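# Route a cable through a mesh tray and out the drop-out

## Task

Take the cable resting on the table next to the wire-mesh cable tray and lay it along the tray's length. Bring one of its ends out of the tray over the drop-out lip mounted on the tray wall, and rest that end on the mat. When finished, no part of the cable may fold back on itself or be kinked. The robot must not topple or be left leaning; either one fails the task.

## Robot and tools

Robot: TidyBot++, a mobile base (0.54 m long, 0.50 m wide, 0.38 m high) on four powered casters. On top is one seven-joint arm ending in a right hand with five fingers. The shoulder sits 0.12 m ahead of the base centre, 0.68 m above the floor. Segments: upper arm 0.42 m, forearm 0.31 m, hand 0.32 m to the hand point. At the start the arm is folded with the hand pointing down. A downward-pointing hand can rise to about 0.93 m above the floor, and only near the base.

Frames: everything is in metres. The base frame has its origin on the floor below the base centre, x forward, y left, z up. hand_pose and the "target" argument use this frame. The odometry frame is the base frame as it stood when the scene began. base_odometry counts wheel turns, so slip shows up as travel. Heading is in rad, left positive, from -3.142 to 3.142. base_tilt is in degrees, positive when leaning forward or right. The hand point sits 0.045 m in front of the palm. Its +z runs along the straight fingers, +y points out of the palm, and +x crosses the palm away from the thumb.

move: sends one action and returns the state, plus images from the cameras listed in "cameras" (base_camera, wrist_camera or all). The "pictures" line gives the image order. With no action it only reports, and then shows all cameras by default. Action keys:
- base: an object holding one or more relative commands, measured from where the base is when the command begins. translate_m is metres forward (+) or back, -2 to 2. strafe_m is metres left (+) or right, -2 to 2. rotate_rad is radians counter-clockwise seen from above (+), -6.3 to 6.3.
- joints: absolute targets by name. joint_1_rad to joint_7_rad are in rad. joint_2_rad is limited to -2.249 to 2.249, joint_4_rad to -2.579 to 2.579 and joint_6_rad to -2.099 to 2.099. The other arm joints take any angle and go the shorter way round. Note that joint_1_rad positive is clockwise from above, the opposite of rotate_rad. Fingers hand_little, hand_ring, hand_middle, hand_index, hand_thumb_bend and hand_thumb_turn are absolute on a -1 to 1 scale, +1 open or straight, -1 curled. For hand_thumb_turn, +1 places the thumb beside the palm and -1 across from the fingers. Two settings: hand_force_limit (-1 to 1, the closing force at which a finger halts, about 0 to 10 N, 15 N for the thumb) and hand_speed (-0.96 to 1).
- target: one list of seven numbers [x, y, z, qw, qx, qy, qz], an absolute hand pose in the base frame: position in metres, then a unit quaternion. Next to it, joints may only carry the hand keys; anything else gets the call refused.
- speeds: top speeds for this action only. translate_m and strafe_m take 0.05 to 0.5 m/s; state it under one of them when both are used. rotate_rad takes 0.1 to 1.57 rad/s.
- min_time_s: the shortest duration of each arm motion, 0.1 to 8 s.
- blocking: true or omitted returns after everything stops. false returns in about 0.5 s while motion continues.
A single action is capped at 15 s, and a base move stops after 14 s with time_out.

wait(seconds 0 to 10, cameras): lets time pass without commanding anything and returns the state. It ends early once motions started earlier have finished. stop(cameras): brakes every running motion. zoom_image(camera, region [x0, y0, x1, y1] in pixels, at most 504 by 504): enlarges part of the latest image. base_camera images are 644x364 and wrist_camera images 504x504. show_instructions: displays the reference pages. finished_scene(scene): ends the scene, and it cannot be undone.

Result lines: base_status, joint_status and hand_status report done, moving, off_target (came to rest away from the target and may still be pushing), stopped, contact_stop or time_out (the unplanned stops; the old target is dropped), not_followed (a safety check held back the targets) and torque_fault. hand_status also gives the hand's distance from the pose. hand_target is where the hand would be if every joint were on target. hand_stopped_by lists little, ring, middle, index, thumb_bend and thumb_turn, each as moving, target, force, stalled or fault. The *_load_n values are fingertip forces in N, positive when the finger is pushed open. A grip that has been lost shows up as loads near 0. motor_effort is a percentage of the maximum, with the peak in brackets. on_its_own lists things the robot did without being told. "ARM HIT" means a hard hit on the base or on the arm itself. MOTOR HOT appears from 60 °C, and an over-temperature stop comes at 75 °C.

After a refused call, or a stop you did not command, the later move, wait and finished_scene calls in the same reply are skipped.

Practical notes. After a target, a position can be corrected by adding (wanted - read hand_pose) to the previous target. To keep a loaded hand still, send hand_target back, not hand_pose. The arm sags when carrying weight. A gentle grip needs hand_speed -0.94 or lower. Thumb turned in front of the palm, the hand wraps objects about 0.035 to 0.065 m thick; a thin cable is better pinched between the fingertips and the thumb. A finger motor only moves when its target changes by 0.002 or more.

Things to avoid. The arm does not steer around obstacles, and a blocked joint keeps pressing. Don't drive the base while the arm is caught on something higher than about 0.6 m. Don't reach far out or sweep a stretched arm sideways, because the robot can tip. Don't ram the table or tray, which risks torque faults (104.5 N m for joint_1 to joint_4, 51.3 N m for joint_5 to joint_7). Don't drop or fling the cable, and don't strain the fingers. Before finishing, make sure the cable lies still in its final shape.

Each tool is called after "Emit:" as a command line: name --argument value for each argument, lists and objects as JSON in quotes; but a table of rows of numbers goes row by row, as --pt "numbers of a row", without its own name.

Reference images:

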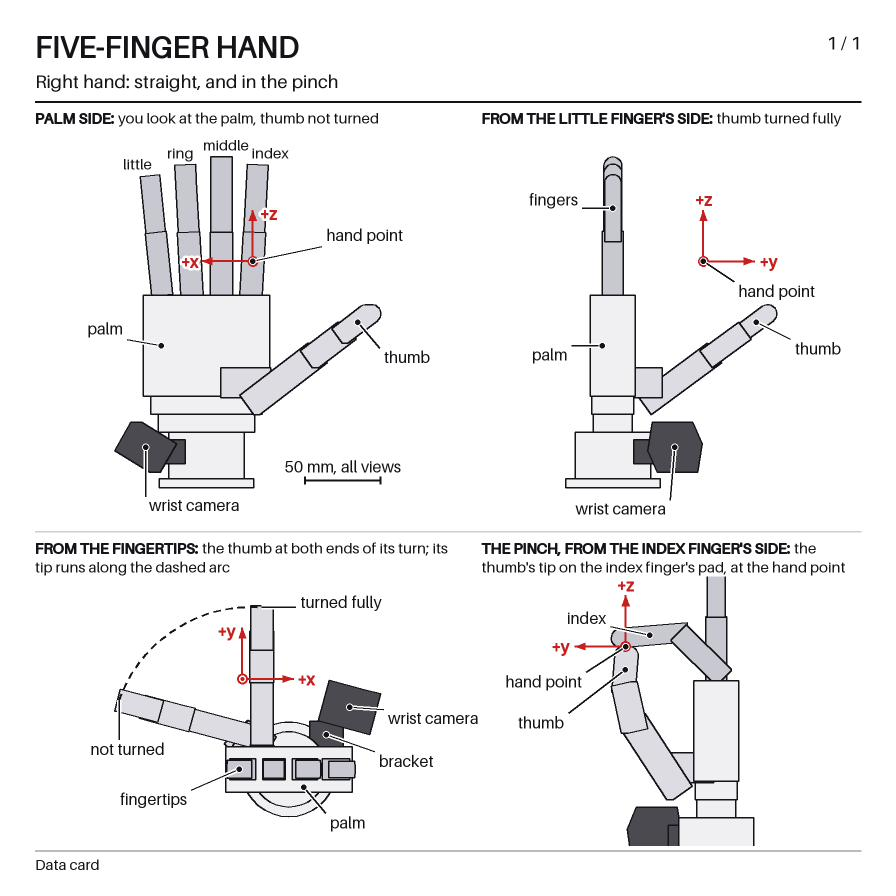

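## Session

Emit:
move --joints '{"joint_1_rad": 0, "joint_2_rad": -1.2, "joint_3_rad": 3.142, "joint_4_rad": -2.03, "joint_5_rad": 0, "joint_6_rad": -0.6, "joint_7_rad": 4.451}' --cameras '["all"]'

Scene clock: 3.40 s.
Motor temperatures (°C): [31 27 29 24 29 34 48]
move: done
base_odometry: x=+0.000 y=+0.000 heading=+0.000
base_tilt: forward=-0.4 right=+0.0
base_status: not commanded
joint_positions: joint_1_rad=+0.014 joint_2_rad=-1.177 joint_3_rad=+3.118 joint_4_rad=-2.052 joint_5_rad=+0.041 joint_6_rad=-0.640 joint_7_rad=+4.384 hand_little=+1.000 hand_ring=+1.000 hand_middle=+1.000 hand_index=+1.000 hand_thumb_turn=+1.000 hand_thumb_bend=+1.000 hand_force_limit=+0.000 hand_speed=-0.800
joint_status: all done
hand_stopped_by: target,target,target,target,target,target
little_load_n: 0.0
ring_load_n: 0.0
middle_load_n: 0.0
index_load_n: 0.0
thumb_bend_load_n: 0.0
thumb_turn_load_n: 0.0
motor_effort: joint_1_rad=+0(1) joint_2_rad=+14(15) joint_3_rad=+1(1) joint_4_rad=+14(18) joint_5_rad=+1(2) joint_6_rad=+8(8) joint_7_rad=+1(3)
hand_pose: x=+0.2945 y=-0.0488 z=+1.0166 quat_wxyz=(+0.089, -0.679, +0.104, -0.721) (m; base frame)
hand_target: x=+0.2841 y=-0.0490 z=+1.0467 quat_wxyz=(+0.098, -0.650, +0.086, -0.749) (m; base frame)
hand_status: not commanded
pictures: base_camera, wrist_camera
camera_calibration:
wrist_camera: T_world_to_cam=[[-0.0516536, -0.998406, -0.0227418, -0.0115552], [-0.513507, 0.0460842, -0.856847, 1.02016], [0.856529, -0.0325811, -0.515069, 0.389562], [0, 0, 0, 1]] pos_world=[0.189594, -0.0458579, 1.07451]

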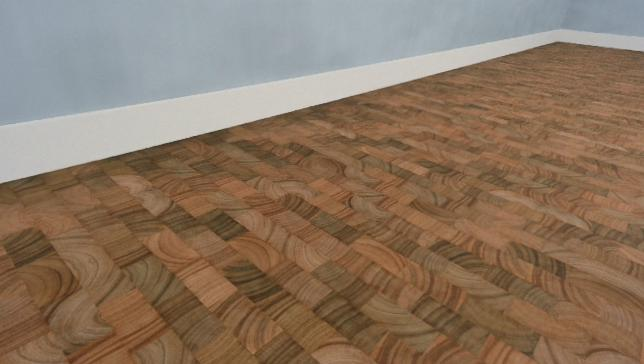

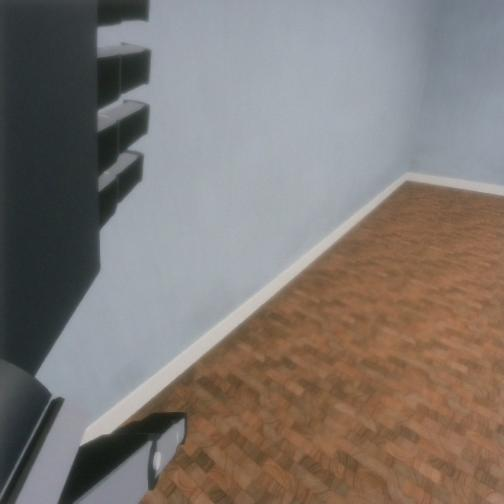

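Rotate to find the table, folding hand open for view.

Emit:
move --base '{"rotate_rad": -1.57}' --cameras '["all"]'

Emit:
move --base '{"rotate_rad": -1.57}' --joints '{"hand_thumb_turn": -1, "hand_index": -0.25, "hand_middle": -0.25, "hand_ring": -0.32, "hand_little": -0.32, "hand_speed": -0.3, "hand_force_limit": 0.2}' --cameras '["all"]'

Scene clock: 6.53 s.
move: done
base_odometry: x=+0.000 y=+0.000 heading=-1.569
base_tilt: forward=-0.4 right=+0.0
base_status: done
joint_positions: joint_1_rad=+0.008 joint_2_rad=-1.177 joint_3_rad=+3.120 joint_4_rad=-2.052 joint_5_rad=+0.041 joint_6_rad=-0.639 joint_7_rad=+4.386 hand_little=+1.000 hand_ring=+1.000 hand_middle=+1.000 hand_index=+1.000 hand_thumb_turn=+1.000 hand_thumb_bend=+1.000 hand_force_limit=+0.000 hand_speed=-0.800
joint_status: not commanded
hand_stopped_by: target,target,target,target,target,target
little_load_n: -0.5
ring_load_n: 0.0
middle_load_n: 0.0
index_load_n: 0.0
thumb_bend_load_n: 0.0
thumb_turn_load_n: 0.0
motor_effort: joint_1_rad=+0(2) joint_2_rad=+13(14) joint_3_rad=+1(1) joint_4_rad=+14(15) joint_5_rad=+0(1) joint_6_rad=+8(8) joint_7_rad=+2(2)
hand_pose: x=+0.2948 y=-0.0487 z=+1.0167 quat_wxyz=(+0.091, -0.679, +0.102, -0.721) (m; base frame)
hand_target: x=+0.2841 y=-0.0490 z=+1.0467 quat_wxyz=(+0.098, -0.650, +0.086, -0.749) (m; base frame)
hand_status: not commanded
pictures: base_camera, wrist_camera
camera_calibration:
wrist_camera: T_world_to_cam=[[-0.046844, -0.998658, -0.0221003, -0.0134722], [-0.513424, 0.0430497, -0.857054, 1.02048], [0.856855, -0.028801, -0.514752, 0.38912], [0, 0, 0, 1]] pos_world=[0.18989, -0.0461786, 1.07461]

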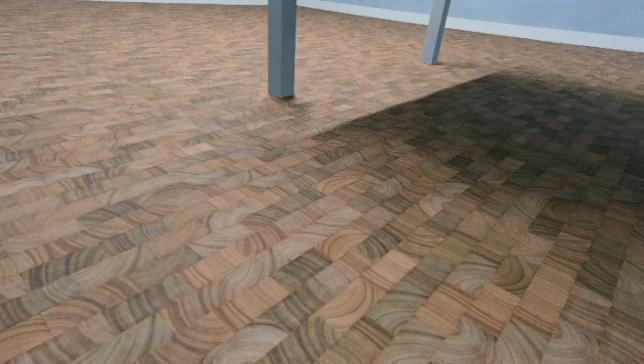

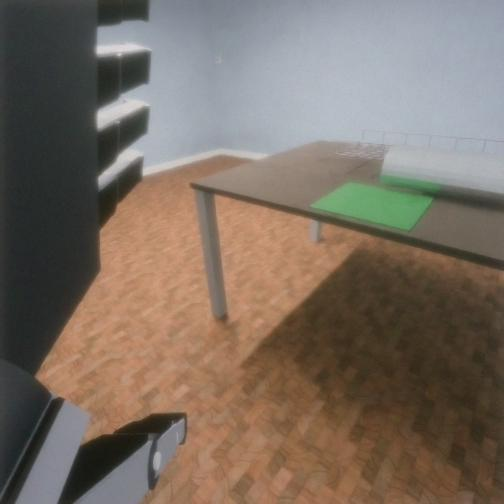

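Scene clock: 8.83 s.
move: done
base_odometry: x=+0.000 y=+0.000 heading=-3.139
base_tilt: forward=-0.4 right=+0.0
base_status: done
joint_positions: joint_1_rad=+0.007 joint_2_rad=-1.177 joint_3_rad=+3.121 joint_4_rad=-2.052 joint_5_rad=+0.041 joint_6_rad=-0.638 joint_7_rad=+4.387 hand_little=-0.320 hand_ring=-0.320 hand_middle=-0.250 hand_index=-0.250 hand_thumb_turn=-1.000 hand_thumb_bend=+1.000 hand_force_limit=+0.200 hand_speed=-0.300
joint_status: all done
hand_stopped_by: target,target,target,target,target,target
little_load_n: 0.0
ring_load_n: 0.0
middle_load_n: 0.0
index_load_n: 0.0
thumb_bend_load_n: 0.0
thumb_turn_load_n: 0.0
motor_effort: joint_1_rad=+0(2) joint_2_rad=+14(14) joint_3_rad=+1(1) joint_4_rad=+14(15) joint_5_rad=+0(1) joint_6_rad=+8(8) joint_7_rad=+2(2)
hand_pose: x=+0.2948 y=-0.0487 z=+1.0171 quat_wxyz=(+0.091, -0.679, +0.102, -0.721) (m; base frame)
hand_target: x=+0.2841 y=-0.0490 z=+1.0467 quat_wxyz=(+0.098, -0.650, +0.086, -0.749) (m; base frame)
hand_status: not commanded
pictures: base_camera, wrist_camera
camera_calibration:
wrist_camera: T_world_to_cam=[[-0.0459878, -0.998706, -0.0217093, -0.0142531], [-0.512676, 0.0422481, -0.857542, 1.02109], [0.85735, -0.0283067, -0.513955, 0.388342], [0, 0, 0, 1]] pos_world=[0.189886, -0.046381, 1.07491]

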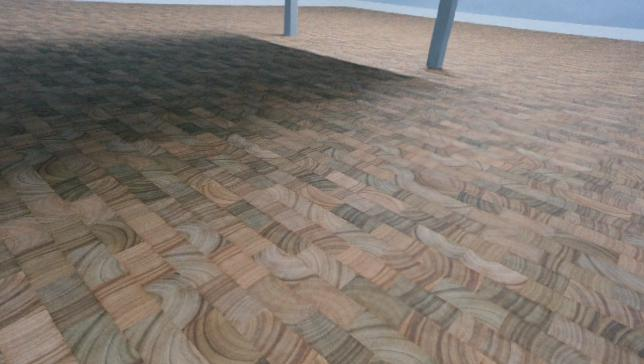

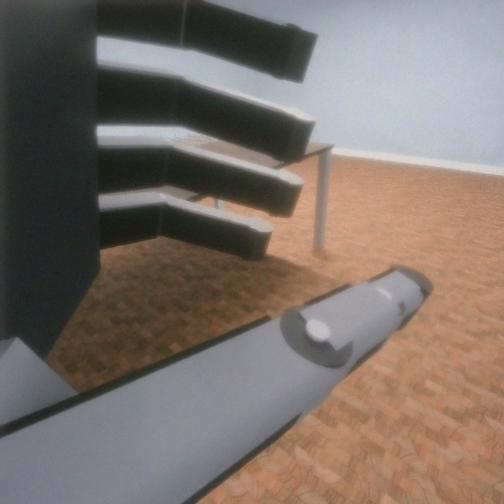

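Emit:
move --base '{"rotate_rad": 0.8}' --cameras '["wrist_camera"]'

Scene clock: 11.20 s.
move: done
base_odometry: x=+0.000 y=+0.000 heading=-2.339
base_tilt: forward=-0.4 right=+0.0
base_status: done
joint_positions: joint_1_rad=+0.006 joint_2_rad=-1.177 joint_3_rad=+3.121 joint_4_rad=-2.052 joint_5_rad=+0.041 joint_6_rad=-0.638 joint_7_rad=+4.387 hand_little=-0.320 hand_ring=-0.320 hand_middle=-0.250 hand_index=-0.250 hand_thumb_turn=-1.000 hand_thumb_bend=+1.000 hand_force_limit=+0.200 hand_speed=-0.300
joint_status: not commanded
hand_stopped_by: target,target,target,target,target,target
little_load_n: 0.0
ring_load_n: 0.0
middle_load_n: 0.0
index_load_n: 0.0
thumb_bend_load_n: 0.0
thumb_turn_load_n: 0.0
motor_effort: joint_1_rad=+0(2) joint_2_rad=+13(14) joint_3_rad=+1(1) joint_4_rad=+14(15) joint_5_rad=+1(1) joint_6_rad=+8(8) joint_7_rad=+2(2)
hand_pose: x=+0.2949 y=-0.0487 z=+1.0171 quat_wxyz=(+0.092, -0.679, +0.101, -0.721) (m; base frame)
hand_target: x=+0.2841 y=-0.0490 z=+1.0467 quat_wxyz=(+0.098, -0.650, +0.086, -0.749) (m; base frame)
hand_status: not commanded
pictures: wrist_camera
camera_calibration:
wrist_camera: T_world_to_cam=[[-0.0448885, -0.99875, -0.022009, -0.0141481], [-0.512657, 0.0419391, -0.857569, 1.0211], [0.857419, -0.0272119, -0.513899, 0.38832], [0, 0, 0, 1]] pos_world=[0.189885, -0.0463874, 1.07491]

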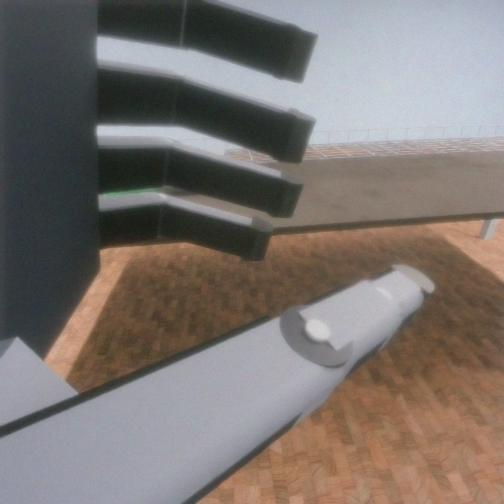

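Emit:
move --base '{"translate_m": 0.505, "strafe_m": 1.635, "rotate_rad": 1.6}'

Emit:
move --base '{"translate_m": 0.082, "strafe_m": -1.999, "rotate_rad": 1.612}'

Emit:
move --base '{"translate_m": -0.15, "strafe_m": 1.0}' --cameras '["all"]'

Scene clock: 24.13 s.
move: done
base_odometry: x=+0.824 y=-1.500 heading=-0.739
base_tilt: forward=-0.4 right=+0.0
base_status: done
joint_positions: joint_1_rad=+0.006 joint_2_rad=-1.179 joint_3_rad=+3.126 joint_4_rad=-2.052 joint_5_rad=+0.041 joint_6_rad=-0.637 joint_7_rad=+4.387 hand_little=-0.320 hand_ring=-0.320 hand_middle=-0.250 hand_index=-0.250 hand_thumb_turn=-1.000 hand_thumb_bend=+1.000 hand_force_limit=+0.200 hand_speed=-0.300
joint_status: not commanded
hand_stopped_by: target,target,target,target,target,target
little_load_n: 0.0
ring_load_n: 0.0
middle_load_n: 0.0
index_load_n: 0.0
thumb_bend_load_n: 0.0
thumb_turn_load_n: 0.5
motor_effort: joint_1_rad=+0(1) joint_2_rad=+14(16) joint_3_rad=+1(1) joint_4_rad=+14(15) joint_5_rad=+0(1) joint_6_rad=+8(8) joint_7_rad=+2(2)
hand_pose: x=+0.2940 y=-0.0505 z=+1.0179 quat_wxyz=(+0.093, -0.677, +0.103, -0.722) (m; base frame)
hand_target: x=+0.2841 y=-0.0490 z=+1.0467 quat_wxyz=(+0.098, -0.650, +0.086, -0.749) (m; base frame)
hand_status: not commanded
pictures: none

Scene clock: 29.23 s.
move: done
base_odometry: x=-0.461 y=-3.033 heading=+0.874
base_tilt: forward=-0.4 right=+0.0
base_status: done
joint_positions: joint_1_rad=+0.005 joint_2_rad=-1.181 joint_3_rad=+3.127 joint_4_rad=-2.051 joint_5_rad=+0.041 joint_6_rad=-0.637 joint_7_rad=+4.387 hand_little=-0.320 hand_ring=-0.320 hand_middle=-0.250 hand_index=-0.250 hand_thumb_turn=-1.000 hand_thumb_bend=+1.000 hand_force_limit=+0.200 hand_speed=-0.300
joint_status: not commanded
hand_stopped_by: target,target,target,target,target,target
little_load_n: 0.0
ring_load_n: 0.0
middle_load_n: 0.0
index_load_n: 0.0
thumb_bend_load_n: 0.0
thumb_turn_load_n: 0.0
motor_effort: joint_1_rad=+0(2) joint_2_rad=+13(16) joint_3_rad=+1(3) joint_4_rad=+14(15) joint_5_rad=+1(2) joint_6_rad=+8(9) joint_7_rad=+2(2)
hand_pose: x=+0.2931 y=-0.0504 z=+1.0192 quat_wxyz=(+0.094, -0.676, +0.103, -0.724) (m; base frame)
hand_target: x=+0.2841 y=-0.0490 z=+1.0467 quat_wxyz=(+0.098, -0.650, +0.086, -0.749) (m; base frame)
hand_status: not commanded
pictures: none

Scene clock: 32.33 s.
move: done
base_odometry: x=-1.325 y=-2.506 heading=+0.874
base_tilt: forward=-0.4 right=+0.0
base_status: done
joint_positions: joint_1_rad=+0.003 joint_2_rad=-1.181 joint_3_rad=+3.128 joint_4_rad=-2.051 joint_5_rad=+0.041 joint_6_rad=-0.636 joint_7_rad=+4.387 hand_little=-0.320 hand_ring=-0.320 hand_middle=-0.250 hand_index=-0.250 hand_thumb_turn=-1.000 hand_thumb_bend=+1.000 hand_force_limit=+0.200 hand_speed=-0.300
joint_status: not commanded
hand_stopped_by: target,target,target,target,target,target
little_load_n: 0.0
ring_load_n: 0.0
middle_load_n: 0.0
index_load_n: 0.0
thumb_bend_load_n: 0.0
thumb_turn_load_n: 0.5
motor_effort: joint_1_rad=-1(2) joint_2_rad=+14(14) joint_3_rad=+1(2) joint_4_rad=+14(15) joint_5_rad=+0(1) joint_6_rad=+7(8) joint_7_rad=+2(2)
hand_pose: x=+0.2931 y=-0.0509 z=+1.0192 quat_wxyz=(+0.094, -0.676, +0.103, -0.724) (m; base frame)
hand_target: x=+0.2841 y=-0.0490 z=+1.0467 quat_wxyz=(+0.098, -0.650, +0.086, -0.749) (m; base frame)
hand_status: not commanded
pictures: base_camera, wrist_camera
camera_calibration:
wrist_camera: T_world_to_cam=[[-0.0446314, -0.998576, -0.0292213, -0.00912073], [-0.505739, 0.0478099, -0.861361, 1.02422], [0.861532, -0.0236654, -0.507152, 0.382952], [0, 0, 0, 1]] pos_world=[0.187655, -0.0490129, 1.07617]

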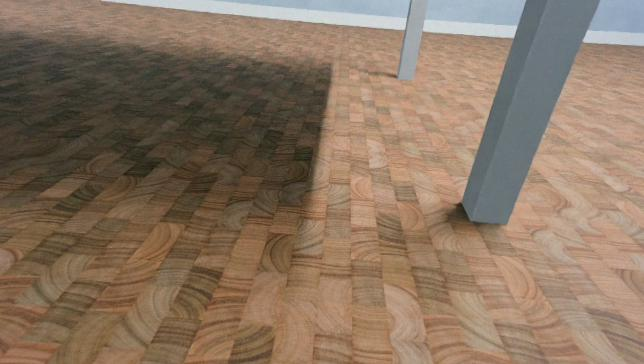

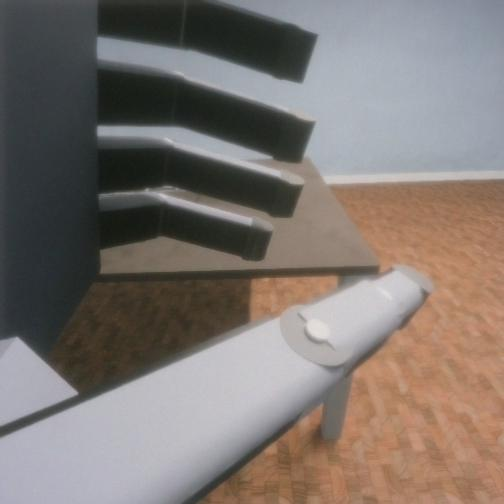

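Emit:
move --base '{"strafe_m": 0.75}' --joints '{"joint_1_rad": -0.5, "joint_2_rad": -1.2, "joint_3_rad": 3.142, "joint_4_rad": -2.03, "joint_5_rad": 0, "joint_6_rad": -0.75, "joint_7_rad": 4.451}' --cameras '["wrist_camera"]'

Emit:
move --joints '{"joint_1_rad": -1.1, "joint_2_rad": -1.2, "joint_3_rad": 3.142, "joint_4_rad": -2.03, "joint_5_rad": 0, "joint_6_rad": -0.7, "joint_7_rad": 4.451}' --cameras '["wrist_camera"]'

Scene clock: 36.17 s.
move: done
base_odometry: x=-1.900 y=-2.025 heading=+0.875
base_tilt: forward=-0.4 right=+0.0
base_status: done
joint_positions: joint_1_rad=-0.488 joint_2_rad=-1.181 joint_3_rad=+3.130 joint_4_rad=-2.051 joint_5_rad=+0.041 joint_6_rad=-0.702 joint_7_rad=+4.387 hand_little=-0.320 hand_ring=-0.320 hand_middle=-0.250 hand_index=-0.250 hand_thumb_turn=-1.000 hand_thumb_bend=+1.000 hand_force_limit=+0.200 hand_speed=-0.300
joint_status: all done
hand_stopped_by: target,target,target,target,target,target
little_load_n: 0.0
ring_load_n: 0.0
middle_load_n: 0.0
index_load_n: 0.0
thumb_bend_load_n: 0.0
thumb_turn_load_n: 0.5
motor_effort: joint_1_rad=+0(2) joint_2_rad=+14(15) joint_3_rad=+1(2) joint_4_rad=+14(16) joint_5_rad=+0(3) joint_6_rad=+8(9) joint_7_rad=+2(3)
hand_pose: x=+0.2950 y=+0.0348 z=+0.9980 quat_wxyz=(+0.259, -0.704, -0.064, -0.658) (m; base frame)
hand_target: x=+0.2842 y=+0.0344 z=+0.9981 quat_wxyz=(+0.262, -0.705, -0.084, -0.653) (m; base frame)
hand_status: not commanded
pictures: wrist_camera
camera_calibration:
wrist_camera: T_world_to_cam=[[0.426832, -0.90386, -0.0291776, -0.0664582], [-0.518945, -0.218384, -0.826441, 0.981153], [0.740615, 0.367893, -0.562267, 0.449707], [0, 0, 0, 1]] pos_world=[0.204471, -0.0112449, 1.06178]

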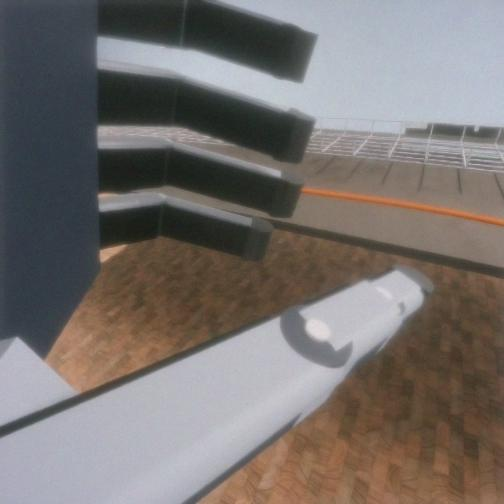

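Scene clock: 38.00 s.
move: done
base_odometry: x=-1.900 y=-2.025 heading=+0.875
base_tilt: forward=-0.4 right=+0.0
base_status: not commanded
joint_positions: joint_1_rad=-1.088 joint_2_rad=-1.181 joint_3_rad=+3.130 joint_4_rad=-2.051 joint_5_rad=+0.041 joint_6_rad=-0.702 joint_7_rad=+4.387 hand_little=-0.320 hand_ring=-0.320 hand_middle=-0.250 hand_index=-0.250 hand_thumb_turn=-1.000 hand_thumb_bend=+1.000 hand_force_limit=+0.200 hand_speed=-0.300
joint_status: all done
hand_stopped_by: target,target,target,target,target,target
little_load_n: 0.0
ring_load_n: 0.0
middle_load_n: 0.0
index_load_n: 0.0
thumb_bend_load_n: 0.0
thumb_turn_load_n: 0.5
motor_effort: joint_1_rad=+1(2) joint_2_rad=+14(15) joint_3_rad=+1(1) joint_4_rad=+14(15) joint_5_rad=+1(2) joint_6_rad=+7(9) joint_7_rad=+2(2)
hand_pose: x=+0.2445 y=+0.1282 z=+0.9980 quat_wxyz=(+0.442, -0.653, -0.270, -0.552) (m; base frame)
hand_target: x=+0.2368 y=+0.1235 z=+1.0143 quat_wxyz=(+0.454, -0.633, -0.282, -0.561) (m; base frame)
hand_status: not commanded
pictures: wrist_camera
camera_calibration:
wrist_camera: T_world_to_cam=[[0.862961, -0.504427, -0.0291811, -0.118313], [-0.304701, -0.473466, -0.826431, 0.955677], [0.403057, 0.722069, -0.562282, 0.489848], [0, 0, 0, 1]] pos_world=[0.195858, 0.0390962, 1.06178]

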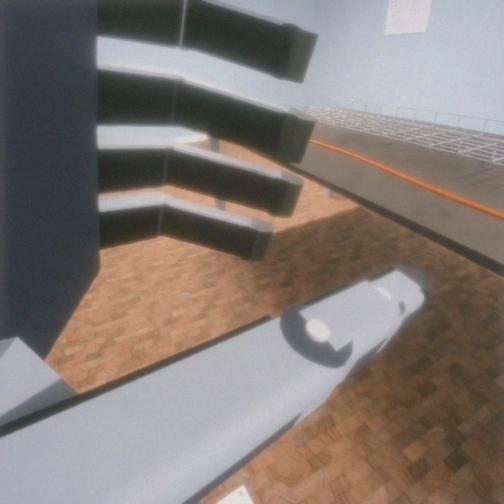

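Emit:
move --joints '{"joint_1_rad": 0.3, "joint_2_rad": -1.2, "joint_3_rad": 3.142, "joint_4_rad": -2.03, "joint_5_rad": 0, "joint_6_rad": -0.75, "joint_7_rad": 4.451, "hand_thumb_bend": 0.98, "hand_speed": -0.3}' --base '{"translate_m": 0.3}' --cameras '["wrist_camera"]'

Scene clock: 42.47 s.
move: done
base_odometry: x=-1.708 y=-1.795 heading=+0.876
base_tilt: forward=-0.4 right=+0.0
base_status: done
joint_positions: joint_1_rad=+0.288 joint_2_rad=-1.181 joint_3_rad=+3.132 joint_4_rad=-2.050 joint_5_rad=+0.041 joint_6_rad=-0.702 joint_7_rad=+4.387 hand_little=-0.320 hand_ring=-0.320 hand_middle=-0.250 hand_index=-0.250 hand_thumb_turn=-1.000 hand_thumb_bend=+0.980 hand_force_limit=+0.200 hand_speed=-0.300
joint_status: all done
hand_stopped_by: target,target,target,target,target,target
little_load_n: 0.0
ring_load_n: 0.0
middle_load_n: 0.0
index_load_n: 0.0
thumb_bend_load_n: 0.0
thumb_turn_load_n: 0.0
motor_effort: joint_1_rad=+0(2) joint_2_rad=+14(15) joint_3_rad=+1(2) joint_4_rad=+14(16) joint_5_rad=+0(2) joint_6_rad=+7(9) joint_7_rad=+2(3)
hand_pose: x=+0.2687 y=-0.0990 z=+0.9979 quat_wxyz=(-0.009, -0.676, +0.208, -0.707) (m; base frame)
hand_target: x=+0.2588 y=-0.0945 z=+0.9981 quat_wxyz=(-0.014, -0.683, +0.197, -0.704) (m; base frame)
hand_status: not commanded
pictures: wrist_camera
camera_calibration:
wrist_camera: T_world_to_cam=[[-0.32918, -0.943767, -0.0307377, 0.0245159], [-0.522968, 0.209318, -0.826251, 0.98144], [0.786222, -0.25591, -0.562463, 0.444498], [0, 0, 0, 1]] pos_world=[0.171858, -0.0685445, 1.06168]

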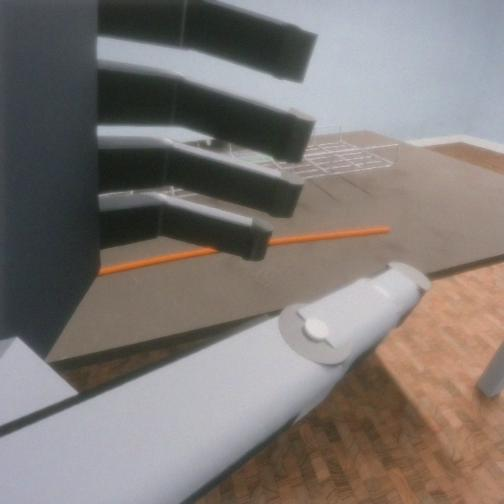

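Emit:
move --base '{"translate_m": 0.06, "strafe_m": -0.35}'

Emit:
move --target '[0.60, 0.0, 0.88, 0.2706, -0.6533, 0.6533, -0.2706]' --min_time_s 2.5 --cameras '["wrist_camera"]'

Scene clock: 55.37 s.
move: done
base_odometry: x=-1.401 y=-1.973 heading=+0.876
base_tilt: forward=-0.4 right=+0.0
base_status: done
joint_positions: joint_1_rad=+0.293 joint_2_rad=-1.181 joint_3_rad=+3.133 joint_4_rad=-2.050 joint_5_rad=+0.041 joint_6_rad=-0.703 joint_7_rad=+4.387 hand_little=-0.320 hand_ring=-0.320 hand_middle=-0.250 hand_index=-0.250 hand_thumb_turn=-1.000 hand_thumb_bend=+0.980 hand_force_limit=+0.200 hand_speed=-0.300
joint_status: not commanded
hand_stopped_by: target,target,target,target,target,target
little_load_n: 0.0
ring_load_n: 0.0
middle_load_n: 0.0
index_load_n: 0.0
thumb_bend_load_n: 0.0
thumb_turn_load_n: 0.5
motor_effort: joint_1_rad=+0(2) joint_2_rad=+14(15) joint_3_rad=+1(2) joint_4_rad=+14(15) joint_5_rad=+1(1) joint_6_rad=+7(8) joint_7_rad=+2(2)
hand_pose: x=+0.2680 y=-0.1001 z=+0.9976 quat_wxyz=(-0.011, -0.675, +0.210, -0.707) (m; base frame)
hand_target: x=+0.2588 y=-0.0945 z=+0.9981 quat_wxyz=(-0.014, -0.683, +0.197, -0.704) (m; base frame)
hand_status: not commanded
pictures: none

Scene clock: 58.50 s.
move: done
base_odometry: x=-1.401 y=-1.973 heading=+0.876
base_tilt: forward=-0.3 right=+0.0
base_status: not commanded
joint_positions: joint_1_rad=-0.012 joint_2_rad=-0.057 joint_3_rad=+3.245 joint_4_rad=-1.482 joint_5_rad=-0.029 joint_6_rad=-0.897 joint_7_rad=+3.333 hand_little=-0.320 hand_ring=-0.320 hand_middle=-0.250 hand_index=-0.250 hand_thumb_turn=-1.000 hand_thumb_bend=+0.980 hand_force_limit=+0.200 hand_speed=-0.300
joint_status: not commanded
hand_stopped_by: target,target,target,target,target,target
little_load_n: 0.0
ring_load_n: 0.0
middle_load_n: 0.0
index_load_n: 0.0
thumb_bend_load_n: 0.0
thumb_turn_load_n: 0.0
motor_effort: joint_1_rad=+0(2) joint_2_rad=-15(16) joint_3_rad=+0(1) joint_4_rad=+16(17) joint_5_rad=+0(1) joint_6_rad=+5(9) joint_7_rad=+2(2)
hand_pose: x=+0.5986 y=-0.0161 z=+0.8809 quat_wxyz=(+0.252, -0.677, +0.619, -0.308) (m; base frame)
hand_target: x=+0.6000 y=+0.0000 z=+0.8800 quat_wxyz=(+0.271, -0.653, +0.653, -0.271) (m; base frame)
hand_status: done (0.016 m and 6.8 deg from the pose sent, 0.366 m and 79.9 deg at the start)
pictures: wrist_camera
camera_calibration:
wrist_camera: T_world_to_cam=[[-0.667003, -0.351812, -0.656761, 0.970951], [-0.578248, 0.800305, 0.15856, 0.214984], [0.469826, 0.485531, -0.73724, 0.495863], [0, 0, 0, 1]] pos_world=[0.538972, -0.071217, 0.969165]

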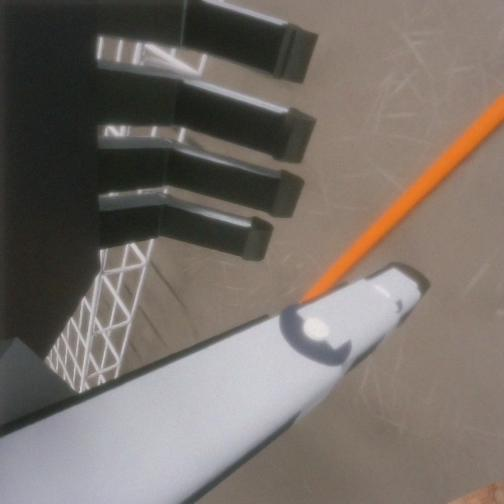

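Emit:
move --target '[0.615, 0.0, 0.80, 0.2496, -0.6026, 0.7004, -0.2901]' --min_time_s 1.5 --cameras '["wrist_camera"]'

Emit:
move --target '[0.615, 0.0, 0.718, 0.2496, -0.6026, 0.7004, -0.2901]' --min_time_s 2 --cameras '["wrist_camera"]'

Scene clock: 63.03 s.
move: done
base_odometry: x=-1.401 y=-1.973 heading=+0.876
base_tilt: forward=-0.3 right=+0.0
base_status: not commanded
joint_positions: joint_1_rad=-0.013 joint_2_rad=-0.043 joint_3_rad=+3.203 joint_4_rad=-1.664 joint_5_rad=+0.096 joint_6_rad=-0.732 joint_7_rad=+2.993 hand_little=-0.320 hand_ring=-0.320 hand_middle=-0.250 hand_index=-0.250 hand_thumb_turn=-1.000 hand_thumb_bend=+0.980 hand_force_limit=+0.200 hand_speed=-0.300
joint_status: not commanded
hand_stopped_by: target,target,target,target,target,target
little_load_n: 0.0
ring_load_n: 0.0
middle_load_n: 0.0
index_load_n: 0.0
thumb_bend_load_n: 0.0
thumb_turn_load_n: 0.0
motor_effort: joint_1_rad=+0(1) joint_2_rad=-15(16) joint_3_rad=+0(1) joint_4_rad=+16(17) joint_5_rad=+0(2) joint_6_rad=+6(6) joint_7_rad=+1(2)
hand_pose: x=+0.6054 y=-0.0081 z=+0.8179 quat_wxyz=(+0.256, -0.600, +0.700, -0.289) (m; base frame)
hand_target: x=+0.6150 y=+0.0000 z=+0.8000 quat_wxyz=(+0.250, -0.603, +0.700, -0.290) (m; base frame)
hand_status: done (0.022 m and 0.8 deg from the pose sent, 0.084 m and 12.8 deg at the start)
pictures: wrist_camera
camera_calibration:
wrist_camera: T_world_to_cam=[[-0.724954, -0.136851, -0.675065, 0.988777], [-0.41226, 0.871344, 0.266086, 0.0346403], [0.5518, 0.471202, -0.688103, 0.352319], [0, 0, 0, 1]] pos_world=[0.53669, -0.0608816, 0.900703]

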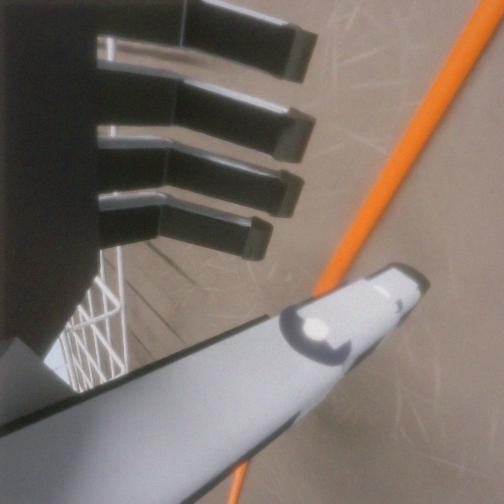

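Scene clock: 65.33 s.
move: done
base_odometry: x=-1.401 y=-1.973 heading=+0.876
base_tilt: forward=-0.3 right=+0.0
base_status: not commanded
joint_positions: joint_1_rad=+0.037 joint_2_rad=+0.005 joint_3_rad=+3.126 joint_4_rad=-1.882 joint_5_rad=+0.181 joint_6_rad=-0.470 joint_7_rad=+2.894 hand_little=-0.320 hand_ring=-0.320 hand_middle=-0.250 hand_index=-0.250 hand_thumb_turn=-1.000 hand_thumb_bend=+0.980 hand_force_limit=+0.200 hand_speed=-0.300
joint_status: not commanded
hand_stopped_by: target,target,target,target,target,target
little_load_n: 0.5
ring_load_n: 0.0
middle_load_n: 0.0
index_load_n: 0.0
thumb_bend_load_n: 0.0
thumb_turn_load_n: 0.0
motor_effort: joint_1_rad=+0(1) joint_2_rad=-16(16) joint_3_rad=+0(0) joint_4_rad=+16(16) joint_5_rad=+1(1) joint_6_rad=+5(6) joint_7_rad=+1(2)
hand_pose: x=+0.6099 y=+0.0002 z=+0.7365 quat_wxyz=(+0.255, -0.604, +0.697, -0.291) (m; base frame)
hand_target: x=+0.6150 y=+0.0000 z=+0.7180 quat_wxyz=(+0.250, -0.603, +0.700, -0.290) (m; base frame)
hand_status: done (0.019 m and 0.8 deg from the pose sent, 0.101 m and 0.8 deg at the start)
pictures: wrist_camera
camera_calibration:
wrist_camera: T_world_to_cam=[[-0.722981, -0.148699, -0.674675, 0.936738], [-0.419855, 0.870105, 0.258144, 0.0614876], [0.548653, 0.4699, -0.691502, 0.294443], [0, 0, 0, 1]] pos_world=[0.541513, -0.0525672, 0.819729]

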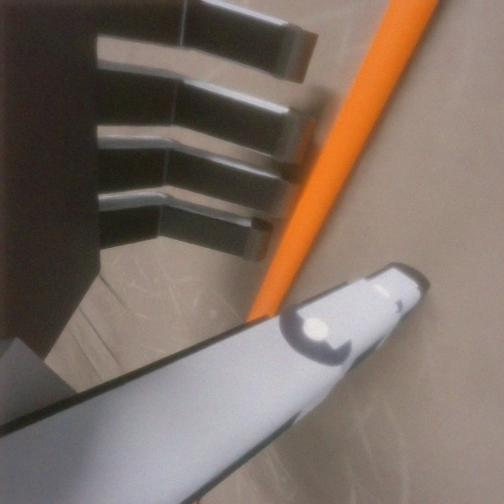

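Emit:
move --target '[0.617, 0.0, 0.710, 0.2496, -0.6026, 0.7004, -0.2901]' --min_time_s 0.8

Emit:
move --joints '{"hand_thumb_bend": -0.3, "hand_force_limit": -0.3, "hand_speed": -0.75}' --cameras '["wrist_camera"]'

Scene clock: 67.20 s.
move: done
base_odometry: x=-1.401 y=-1.973 heading=+0.876
base_tilt: forward=-0.4 right=+0.0
base_status: not commanded
joint_positions: joint_1_rad=+0.057 joint_2_rad=+0.011 joint_3_rad=+3.104 joint_4_rad=-1.891 joint_5_rad=+0.201 joint_6_rad=-0.444 joint_7_rad=+2.873 hand_little=-0.320 hand_ring=-0.320 hand_middle=-0.250 hand_index=-0.250 hand_thumb_turn=-1.000 hand_thumb_bend=+0.980 hand_force_limit=+0.200 hand_speed=-0.300
joint_status: not commanded
hand_stopped_by: target,target,target,target,target,target
little_load_n: 0.0
ring_load_n: 0.0
middle_load_n: -2.5
index_load_n: 0.0
thumb_bend_load_n: 0.0
thumb_turn_load_n: 0.0
motor_effort: joint_1_rad=+0(1) joint_2_rad=-15(16) joint_3_rad=+0(1) joint_4_rad=+15(16) joint_5_rad=+1(1) joint_6_rad=+5(6) joint_7_rad=+1(2)
hand_pose: x=+0.6142 y=-0.0003 z=+0.7344 quat_wxyz=(+0.259, -0.602, +0.695, -0.296) (m; base frame)
hand_target: x=+0.6170 y=+0.0000 z=+0.7100 quat_wxyz=(+0.250, -0.603, +0.700, -0.290) (m; base frame)
hand_status: done (0.025 m and 1.4 deg from the pose sent, 0.027 m and 0.8 deg at the start)
pictures: none

Scene clock: 71.03 s.
move: off_target
base_odometry: x=-1.401 y=-1.973 heading=+0.876
base_tilt: forward=-0.4 right=+0.0
base_status: not commanded
joint_positions: joint_1_rad=+0.057 joint_2_rad=+0.011 joint_3_rad=+3.104 joint_4_rad=-1.891 joint_5_rad=+0.202 joint_6_rad=-0.443 joint_7_rad=+2.872 hand_little=-0.320 hand_ring=-0.320 hand_middle=-0.250 hand_index=-0.250 hand_thumb_turn=-1.000 hand_thumb_bend=+0.438 hand_force_limit=-0.300 hand_speed=-0.750
joint_status: hand_thumb_bend off_target (ended at +0.438, target -0.300); the others done
hand_stopped_by: target,target,target,target,force,target
little_load_n: 0.0
ring_load_n: 0.0
middle_load_n: 0.5
index_load_n: 0.0
thumb_bend_load_n: 7.5
thumb_turn_load_n: 0.5
motor_effort: joint_1_rad=+0(1) joint_2_rad=-14(15) joint_3_rad=+0(1) joint_4_rad=+15(15) joint_5_rad=+0(1) joint_6_rad=+5(6) joint_7_rad=+2(2)
hand_pose: x=+0.6142 y=-0.0003 z=+0.7344 quat_wxyz=(+0.259, -0.602, +0.695, -0.296) (m; base frame)
hand_target: x=+0.6170 y=+0.0000 z=+0.7100 quat_wxyz=(+0.250, -0.603, +0.700, -0.290) (m; base frame)
hand_status: not commanded
pictures: wrist_camera
camera_calibration:
wrist_camera: T_world_to_cam=[[-0.714631, -0.149415, -0.683357, 0.939585], [-0.42178, 0.871393, 0.250553, 0.0710806], [0.558036, 0.467279, -0.685745, 0.280777], [0, 0, 0, 1]] pos_world=[0.544754, -0.0527519, 0.816803]

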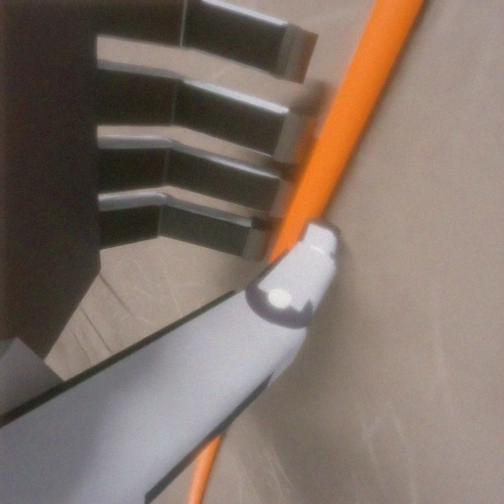

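Emit:
move --joints '{"hand_thumb_bend": -0.36, "hand_middle": -0.9, "hand_index": -0.9, "hand_force_limit": 0.2, "hand_speed": -0.85}'

Emit:
move --target '[0.617, 0.0, 0.79, 0.2706, -0.6533, 0.6533, -0.2706]' --min_time_s 2 --cameras '["wrist_camera"]'

Scene clock: 74.17 s.
move: off_target
base_odometry: x=-1.401 y=-1.973 heading=+0.876
base_tilt: forward=-0.3 right=+0.0
base_status: not commanded
joint_positions: joint_1_rad=+0.057 joint_2_rad=+0.012 joint_3_rad=+3.104 joint_4_rad=-1.891 joint_5_rad=+0.202 joint_6_rad=-0.442 joint_7_rad=+2.872 hand_little=-0.320 hand_ring=-0.320 hand_middle=-0.261 hand_index=-0.900 hand_thumb_turn=-1.000 hand_thumb_bend=+0.436 hand_force_limit=+0.200 hand_speed=-0.850
joint_status: hand_middle off_target (ended at -0.261, target -0.900); hand_thumb_bend off_target (ended at +0.436, target -0.360); the others done
hand_stopped_by: target,target,force,target,force,target
little_load_n: 0.0
ring_load_n: 0.0
middle_load_n: 5.0
index_load_n: 0.0
thumb_bend_load_n: 11.5
thumb_turn_load_n: 0.5
motor_effort: joint_1_rad=+0(1) joint_2_rad=-14(16) joint_3_rad=+0(1) joint_4_rad=+15(15) joint_5_rad=+1(2) joint_6_rad=+5(6) joint_7_rad=+2(2)
hand_pose: x=+0.6146 y=-0.0004 z=+0.7340 quat_wxyz=(+0.259, -0.602, +0.695, -0.296) (m; base frame)
hand_target: x=+0.6170 y=+0.0000 z=+0.7100 quat_wxyz=(+0.250, -0.603, +0.700, -0.290) (m; base frame)
hand_status: not commanded
pictures: none

Scene clock: 76.77 s.
move: done
base_odometry: x=-1.401 y=-1.973 heading=+0.876
base_tilt: forward=-0.3 right=+0.0
base_status: not commanded
joint_positions: joint_1_rad=+0.054 joint_2_rad=+0.012 joint_3_rad=+3.174 joint_4_rad=-1.730 joint_5_rad=-0.066 joint_6_rad=-0.613 joint_7_rad=+3.243 hand_little=-0.320 hand_ring=-0.320 hand_middle=-0.260 hand_index=-0.900 hand_thumb_turn=-1.000 hand_thumb_bend=+0.436 hand_force_limit=+0.200 hand_speed=-0.850
joint_status: not commanded
hand_stopped_by: target,target,force,target,force,target
little_load_n: 0.0
ring_load_n: 0.0
middle_load_n: 9.0
index_load_n: 0.0
thumb_bend_load_n: 9.5
thumb_turn_load_n: 1.5
motor_effort: joint_1_rad=+0(1) joint_2_rad=-17(17) joint_3_rad=+1(1) joint_4_rad=+17(17) joint_5_rad=+0(2) joint_6_rad=+6(7) joint_7_rad=+2(2)
hand_pose: x=+0.6198 y=-0.0017 z=+0.7787 quat_wxyz=(+0.265, -0.645, +0.661, -0.277) (m; base frame)
hand_target: x=+0.6170 y=+0.0000 z=+0.7900 quat_wxyz=(+0.271, -0.653, +0.653, -0.271) (m; base frame)
hand_status: done (0.012 m and 1.6 deg from the pose sent, 0.056 m and 8.2 deg at the start)
pictures: wrist_camera
camera_calibration:
wrist_camera: T_world_to_cam=[[-0.706502, -0.237223, -0.666768, 0.955441], [-0.514163, 0.819449, 0.253259, 0.118507], [0.486304, 0.521755, -0.700914, 0.36501], [0, 0, 0, 1]] pos_world=[0.558447, -0.060904, 0.862885]

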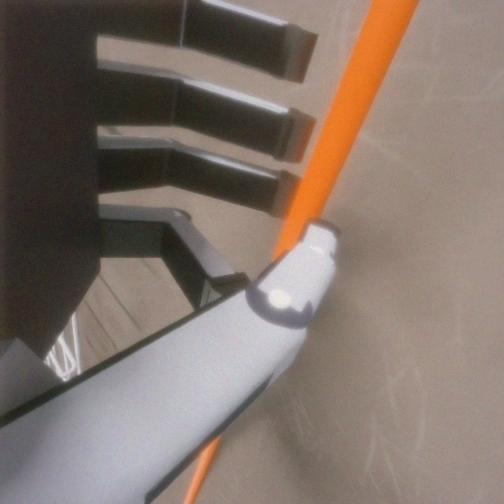

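Emit:
move --target '[0.60, 0.0, 0.955, 0.2706, -0.6533, 0.6533, -0.2706]' --min_time_s 2.5

Emit:
move --base '{"strafe_m": -0.13}' --speeds '{"strafe_m": 0.12}' --target '[0.70, 0.0, 0.965, 0.2706, -0.6533, 0.6533, -0.2706]' --min_time_s 2 --cameras '["wrist_camera"]'

Scene clock: 81.47 s.
move: done
base_odometry: x=-1.401 y=-1.973 heading=+0.876
base_tilt: forward=-0.3 right=+0.0
base_status: not commanded
joint_positions: joint_1_rad=+0.054 joint_2_rad=+0.012 joint_3_rad=+3.174 joint_4_rad=-1.181 joint_5_rad=-0.067 joint_6_rad=-1.147 joint_7_rad=+3.243 hand_little=-0.320 hand_ring=-0.320 hand_middle=-0.260 hand_index=-0.900 hand_thumb_turn=-1.000 hand_thumb_bend=+0.436 hand_force_limit=+0.200 hand_speed=-0.850
joint_status: not commanded
hand_stopped_by: target,target,force,target,force,target
little_load_n: 0.0
ring_load_n: 0.0
middle_load_n: 8.0
index_load_n: 0.0
thumb_bend_load_n: 9.0
thumb_turn_load_n: 2.5
motor_effort: joint_1_rad=+1(1) joint_2_rad=-16(18) joint_3_rad=+1(1) joint_4_rad=+16(17) joint_5_rad=+0(1) joint_6_rad=+6(6) joint_7_rad=+2(2)
hand_pose: x=+0.6058 y=+0.0051 z=+0.9512 quat_wxyz=(+0.274, -0.655, +0.646, -0.279) (m; base frame)
hand_target: x=+0.6000 y=+0.0000 z=+0.9550 quat_wxyz=(+0.271, -0.653, +0.653, -0.271) (m; base frame)
hand_status: done (0.009 m and 1.4 deg from the pose sent, 0.177 m and 1.6 deg at the start)
pictures: none

Scene clock: 83.80 s.
move: done
base_odometry: x=-1.300 y=-2.056 heading=+0.876
base_tilt: forward=-0.3 right=+0.0
base_status: done
joint_positions: joint_1_rad=+0.158 joint_2_rad=+0.268 joint_3_rad=+2.991 joint_4_rad=-0.805 joint_5_rad=-0.030 joint_6_rad=-1.243 joint_7_rad=+3.239 hand_little=-0.320 hand_ring=-0.320 hand_middle=-0.260 hand_index=-0.900 hand_thumb_turn=-1.000 hand_thumb_bend=+0.436 hand_force_limit=+0.200 hand_speed=-0.850
joint_status: not commanded
hand_stopped_by: target,target,force,target,force,target
little_load_n: 0.0
ring_load_n: 0.0
middle_load_n: 8.0
index_load_n: 0.0
thumb_bend_load_n: 8.0
thumb_turn_load_n: 1.5
motor_effort: joint_1_rad=+1(3) joint_2_rad=-23(25) joint_3_rad=+0(3) joint_4_rad=+15(17) joint_5_rad=+0(2) joint_6_rad=+6(7) joint_7_rad=+1(2)
hand_pose: x=+0.6978 y=+0.0171 z=+0.9774 quat_wxyz=(+0.293, -0.669, +0.624, -0.278) (m; base frame)
hand_target: x=+0.7000 y=+0.0000 z=+0.9650 quat_wxyz=(+0.271, -0.653, +0.653, -0.271) (m; base frame)
hand_status: done (0.021 m and 4.7 deg from the pose sent, 0.095 m and 1.4 deg at the start)
pictures: wrist_camera
camera_calibration:
wrist_camera: T_world_to_cam=[[-0.65105, -0.300246, -0.697127, 1.13969], [-0.599758, 0.766404, 0.230034, 0.176191], [0.465214, 0.567871, -0.679042, 0.44917], [0, 0, 0, 1]] pos_world=[0.638707, -0.0479166, 1.05898]

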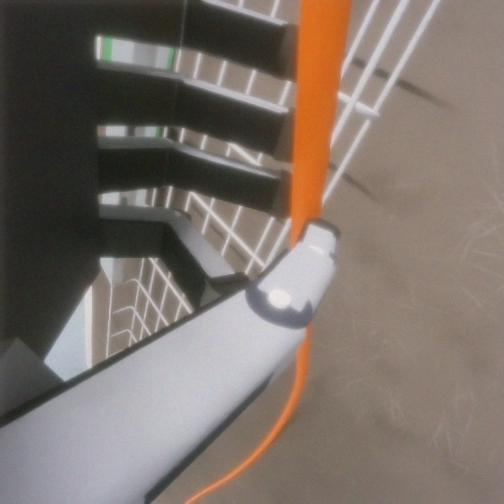

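Emit:
move --target '[0.80, -0.01, 0.965, 0.2706, -0.6533, 0.6533, -0.2706]' --min_time_s 2 --cameras '["wrist_camera"]'

Emit:
move --target '[0.81, -0.01, 0.84, 0.2706, -0.6533, 0.6533, -0.2706]' --min_time_s 2.5 --cameras '["wrist_camera"]'

Scene clock: 96.13 s.
move: time_out
base_odometry: x=-1.301 y=-2.056 heading=+0.876
base_tilt: forward=-0.3 right=+0.0
base_status: not commanded
joint_positions: joint_1_rad=+0.163 joint_2_rad=+0.962 joint_3_rad=+3.431 joint_4_rad=+0.486 joint_5_rad=-0.380 joint_6_rad=-2.022 joint_7_rad=+3.189 hand_little=-0.320 hand_ring=-0.320 hand_middle=-0.261 hand_index=-0.900 hand_thumb_turn=-1.000 hand_thumb_bend=+0.434 hand_force_limit=+0.200 hand_speed=-0.850
joint_status: not commanded
hand_stopped_by: target,target,force,target,force,target
little_load_n: 0.0
ring_load_n: 0.0
middle_load_n: 0.0
index_load_n: 0.5
thumb_bend_load_n: 0.0
thumb_turn_load_n: 0.0
motor_effort: joint_1_rad=+0(3) joint_2_rad=-34(45) joint_3_rad=-2(3) joint_4_rad=+8(16) joint_5_rad=+0(2) joint_6_rad=+5(7) joint_7_rad=+1(2)
hand_pose: x=+0.7488 y=-0.0267 z=+0.8940 quat_wxyz=(+0.189, -0.698, +0.649, -0.236) (m; base frame)
hand_target: x=+0.7488 y=-0.0265 z=+0.8947 quat_wxyz=(+0.190, -0.698, +0.648, -0.238) (m; base frame)
hand_status: time_out (0.089 m and 11.4 deg from the pose sent, 0.106 m and 4.7 deg at the start)
pictures: wrist_camera
camera_calibration:
wrist_camera: T_world_to_cam=[[-0.792264, -0.333376, -0.511056, 1.04001], [-0.520006, 0.807085, 0.279655, 0.156526], [0.319235, 0.487313, -0.812782, 0.620391], [0, 0, 0, 1]] pos_world=[0.707303, -0.0819413, 0.99197]

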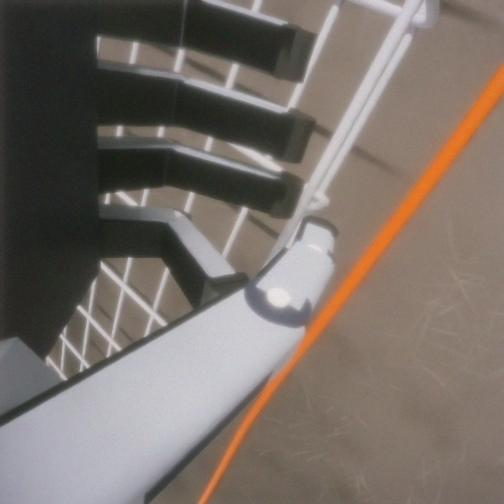

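not run: a stop that you did not command came earlier in this reply.

Emit:
move --joints '{"joint_2_rad": 0.45, "joint_4_rad": 0.2}' --min_time_s 1.5

Emit:
move --joints '{"joint_1_rad": 0.05, "joint_2_rad": -0.3, "joint_3_rad": 3.15, "joint_4_rad": -1.3, "joint_5_rad": 0, "joint_6_rad": -1.5, "joint_7_rad": 3.24, "hand_thumb_bend": 0.98, "hand_speed": -0.3, "hand_force_limit": 0.2}' --min_time_s 2.5

Emit:
move --joints '{"joint_1_rad": 0, "joint_2_rad": -1.2, "joint_3_rad": 3.142, "joint_4_rad": -2.03, "joint_5_rad": 0, "joint_6_rad": -0.8, "joint_7_rad": 4.451, "hand_index": -0.25, "hand_middle": -0.252, "hand_speed": -0.3, "hand_force_limit": 0.2}' --min_time_s 2 --cameras '["wrist_camera"]'

Scene clock: 101.90 s.
move: done
base_odometry: x=-1.301 y=-2.056 heading=+0.876
base_tilt: forward=-0.3 right=+0.0
base_status: not commanded
joint_positions: joint_1_rad=+0.163 joint_2_rad=+0.471 joint_3_rad=+3.431 joint_4_rad=+0.220 joint_5_rad=-0.380 joint_6_rad=-2.022 joint_7_rad=+3.189 hand_little=-0.320 hand_ring=-0.320 hand_middle=-0.261 hand_index=-0.900 hand_thumb_turn=-1.000 hand_thumb_bend=+0.434 hand_force_limit=+0.200 hand_speed=-0.850
joint_status: all done
hand_stopped_by: target,target,force,target,force,target
little_load_n: 0.0
ring_load_n: 0.0
middle_load_n: -0.5
index_load_n: 0.0
thumb_bend_load_n: 0.0
thumb_turn_load_n: 0.0
motor_effort: joint_1_rad=+0(1) joint_2_rad=-21(37) joint_3_rad=-1(2) joint_4_rad=+6(10) joint_5_rad=+1(1) joint_6_rad=+5(6) joint_7_rad=+2(2)
hand_pose: x=+0.5965 y=-0.0163 z=+1.0997 quat_wxyz=(+0.266, -0.647, +0.640, -0.318) (m; base frame)
hand_target: x=+0.5887 y=-0.0159 z=+1.1044 quat_wxyz=(+0.268, -0.645, +0.641, -0.317) (m; base frame)
hand_status: not commanded
pictures: none

Scene clock: 104.70 s.
move: done
base_odometry: x=-1.301 y=-2.056 heading=+0.876
base_tilt: forward=-0.4 right=+0.0
base_status: not commanded
joint_positions: joint_1_rad=+0.064 joint_2_rad=-0.273 joint_3_rad=+3.173 joint_4_rad=-1.277 joint_5_rad=-0.057 joint_6_rad=-1.540 joint_7_rad=+3.189 hand_little=-0.320 hand_ring=-0.320 hand_middle=-0.261 hand_index=-0.900 hand_thumb_turn=-1.000 hand_thumb_bend=+0.980 hand_force_limit=+0.200 hand_speed=-0.300
joint_status: all done
hand_stopped_by: target,target,force,target,target,target
little_load_n: 0.0
ring_load_n: 0.0
middle_load_n: 0.0
index_load_n: 0.0
thumb_bend_load_n: 0.0
thumb_turn_load_n: 0.0
motor_effort: joint_1_rad=-1(1) joint_2_rad=-5(22) joint_3_rad=+0(2) joint_4_rad=+14(14) joint_5_rad=+0(2) joint_6_rad=+4(7) joint_7_rad=+2(2)
hand_pose: x=+0.4031 y=+0.0184 z=+0.9570 quat_wxyz=(+0.216, -0.664, +0.687, -0.202) (m; base frame)
hand_target: x=+0.4026 y=+0.0090 z=+0.9580 quat_wxyz=(+0.206, -0.684, +0.658, -0.239) (m; base frame)
hand_status: not commanded
pictures: none

Scene clock: 107.37 s.
move: done
base_odometry: x=-1.301 y=-2.056 heading=+0.876
base_tilt: forward=-0.4 right=+0.0
base_status: not commanded
joint_positions: joint_1_rad=+0.014 joint_2_rad=-1.171 joint_3_rad=+3.166 joint_4_rad=-2.007 joint_5_rad=-0.055 joint_6_rad=-0.841 joint_7_rad=+4.385 hand_little=-0.320 hand_ring=-0.320 hand_middle=-0.252 hand_index=-0.250 hand_thumb_turn=-1.000 hand_thumb_bend=+0.980 hand_force_limit=+0.200 hand_speed=-0.300
joint_status: all done
hand_stopped_by: target,target,target,target,target,target
little_load_n: 0.5
ring_load_n: 0.0
middle_load_n: 0.0
index_load_n: 0.0
thumb_bend_load_n: 0.0
thumb_turn_load_n: 0.0
motor_effort: joint_1_rad=+0(1) joint_2_rad=+14(15) joint_3_rad=+1(1) joint_4_rad=+14(15) joint_5_rad=-1(2) joint_6_rad=+7(8) joint_7_rad=+2(3)
hand_pose: x=+0.2804 y=-0.0408 z=+0.9720 quat_wxyz=(+0.137, -0.730, +0.137, -0.655) (m; base frame)
hand_target: x=+0.2776 y=-0.0490 z=+0.9821 quat_wxyz=(+0.089, -0.722, +0.095, -0.680) (m; base frame)
hand_status: not commanded
pictures: wrist_camera
camera_calibration:
wrist_camera: T_world_to_cam=[[-0.0184477, -0.990841, -0.133765, 0.0936094], [-0.646092, 0.113916, -0.754711, 0.915072], [0.763037, 0.0725018, -0.642276, 0.53315], [0, 0, 0, 1]] pos_world=[0.186134, -0.0501436, 1.04557]

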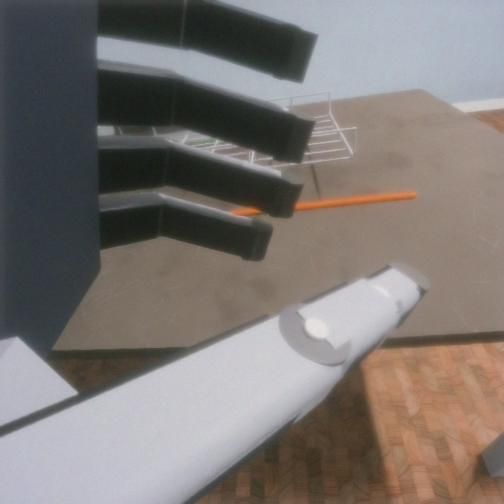

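Emit:
move --base '{"strafe_m": -0.26}' --target '[0.60, 0.0, 0.93, 0.2706, -0.6533, 0.6533, -0.2706]' --min_time_s 2.5

Emit:
move --target '[0.70, 0.0, 0.86, 0.2706, -0.6533, 0.6533, -0.2706]' --min_time_s 2 --cameras '["wrist_camera"]'

Scene clock: 115.83 s.
move: done
base_odometry: x=-1.101 y=-2.222 heading=+0.877
base_tilt: forward=-0.4 right=+0.0
base_status: done
joint_positions: joint_1_rad=+0.009 joint_2_rad=-0.028 joint_3_rad=+3.203 joint_4_rad=-1.290 joint_5_rad=-0.055 joint_6_rad=-1.060 joint_7_rad=+3.323 hand_little=-0.320 hand_ring=-0.320 hand_middle=-0.252 hand_index=-0.250 hand_thumb_turn=-1.000 hand_thumb_bend=+0.980 hand_force_limit=+0.200 hand_speed=-0.300
joint_status: not commanded
hand_stopped_by: target,target,target,target,target,target
little_load_n: 0.0
ring_load_n: 0.0
middle_load_n: 0.0
index_load_n: 0.0
thumb_bend_load_n: 0.0
thumb_turn_load_n: 0.0
motor_effort: joint_1_rad=+0(2) joint_2_rad=-15(17) joint_3_rad=+0(2) joint_4_rad=+16(16) joint_5_rad=+0(2) joint_6_rad=+6(8) joint_7_rad=+1(2)
hand_pose: x=+0.5997 y=+0.0040 z=+0.9323 quat_wxyz=(+0.266, -0.681, +0.614, -0.297) (m; base frame)
hand_target: x=+0.6000 y=+0.0000 z=+0.9300 quat_wxyz=(+0.271, -0.653, +0.653, -0.271) (m; base frame)
hand_status: done (0.005 m and 6.4 deg from the pose sent, 0.325 m and 77.3 deg at the start)
pictures: none

Scene clock: 118.17 s.
move: done
base_odometry: x=-1.101 y=-2.222 heading=+0.877
base_tilt: forward=-0.3 right=+0.0
base_status: not commanded
joint_positions: joint_1_rad=+0.216 joint_2_rad=+0.179 joint_3_rad=+2.965 joint_4_rad=-1.275 joint_5_rad=-0.047 joint_6_rad=-0.942 joint_7_rad=+3.257 hand_little=-0.320 hand_ring=-0.320 hand_middle=-0.252 hand_index=-0.250 hand_thumb_turn=-1.000 hand_thumb_bend=+0.980 hand_force_limit=+0.200 hand_speed=-0.300
joint_status: not commanded
hand_stopped_by: target,target,target,target,target,target
little_load_n: 0.0
ring_load_n: 0.0
middle_load_n: 0.0
index_load_n: 0.0
thumb_bend_load_n: 0.0
thumb_turn_load_n: 0.5
motor_effort: joint_1_rad=+0(1) joint_2_rad=-21(22) joint_3_rad=+0(1) joint_4_rad=+16(17) joint_5_rad=+0(1) joint_6_rad=+4(6) joint_7_rad=+2(2)
hand_pose: x=+0.6763 y=+0.0104 z=+0.8574 quat_wxyz=(+0.266, -0.673, +0.642, -0.254) (m; base frame)
hand_target: x=+0.7000 y=+0.0000 z=+0.8600 quat_wxyz=(+0.271, -0.653, +0.653, -0.271) (m; base frame)
hand_status: done (0.026 m and 3.4 deg from the pose sent, 0.124 m and 6.4 deg at the start)
pictures: wrist_camera
camera_calibration:
wrist_camera: T_world_to_cam=[[-0.710568, -0.285852, -0.642948, 1.03358], [-0.563849, 0.77794, 0.27728, 0.131154], [0.420914, 0.559552, -0.713956, 0.441431], [0, 0, 0, 1]] pos_world=[0.622578, -0.053581, 0.943337]

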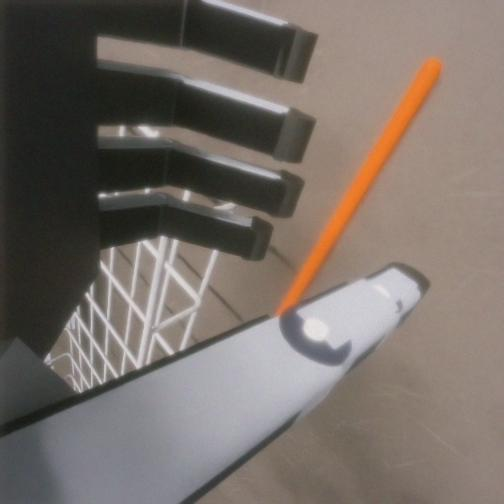

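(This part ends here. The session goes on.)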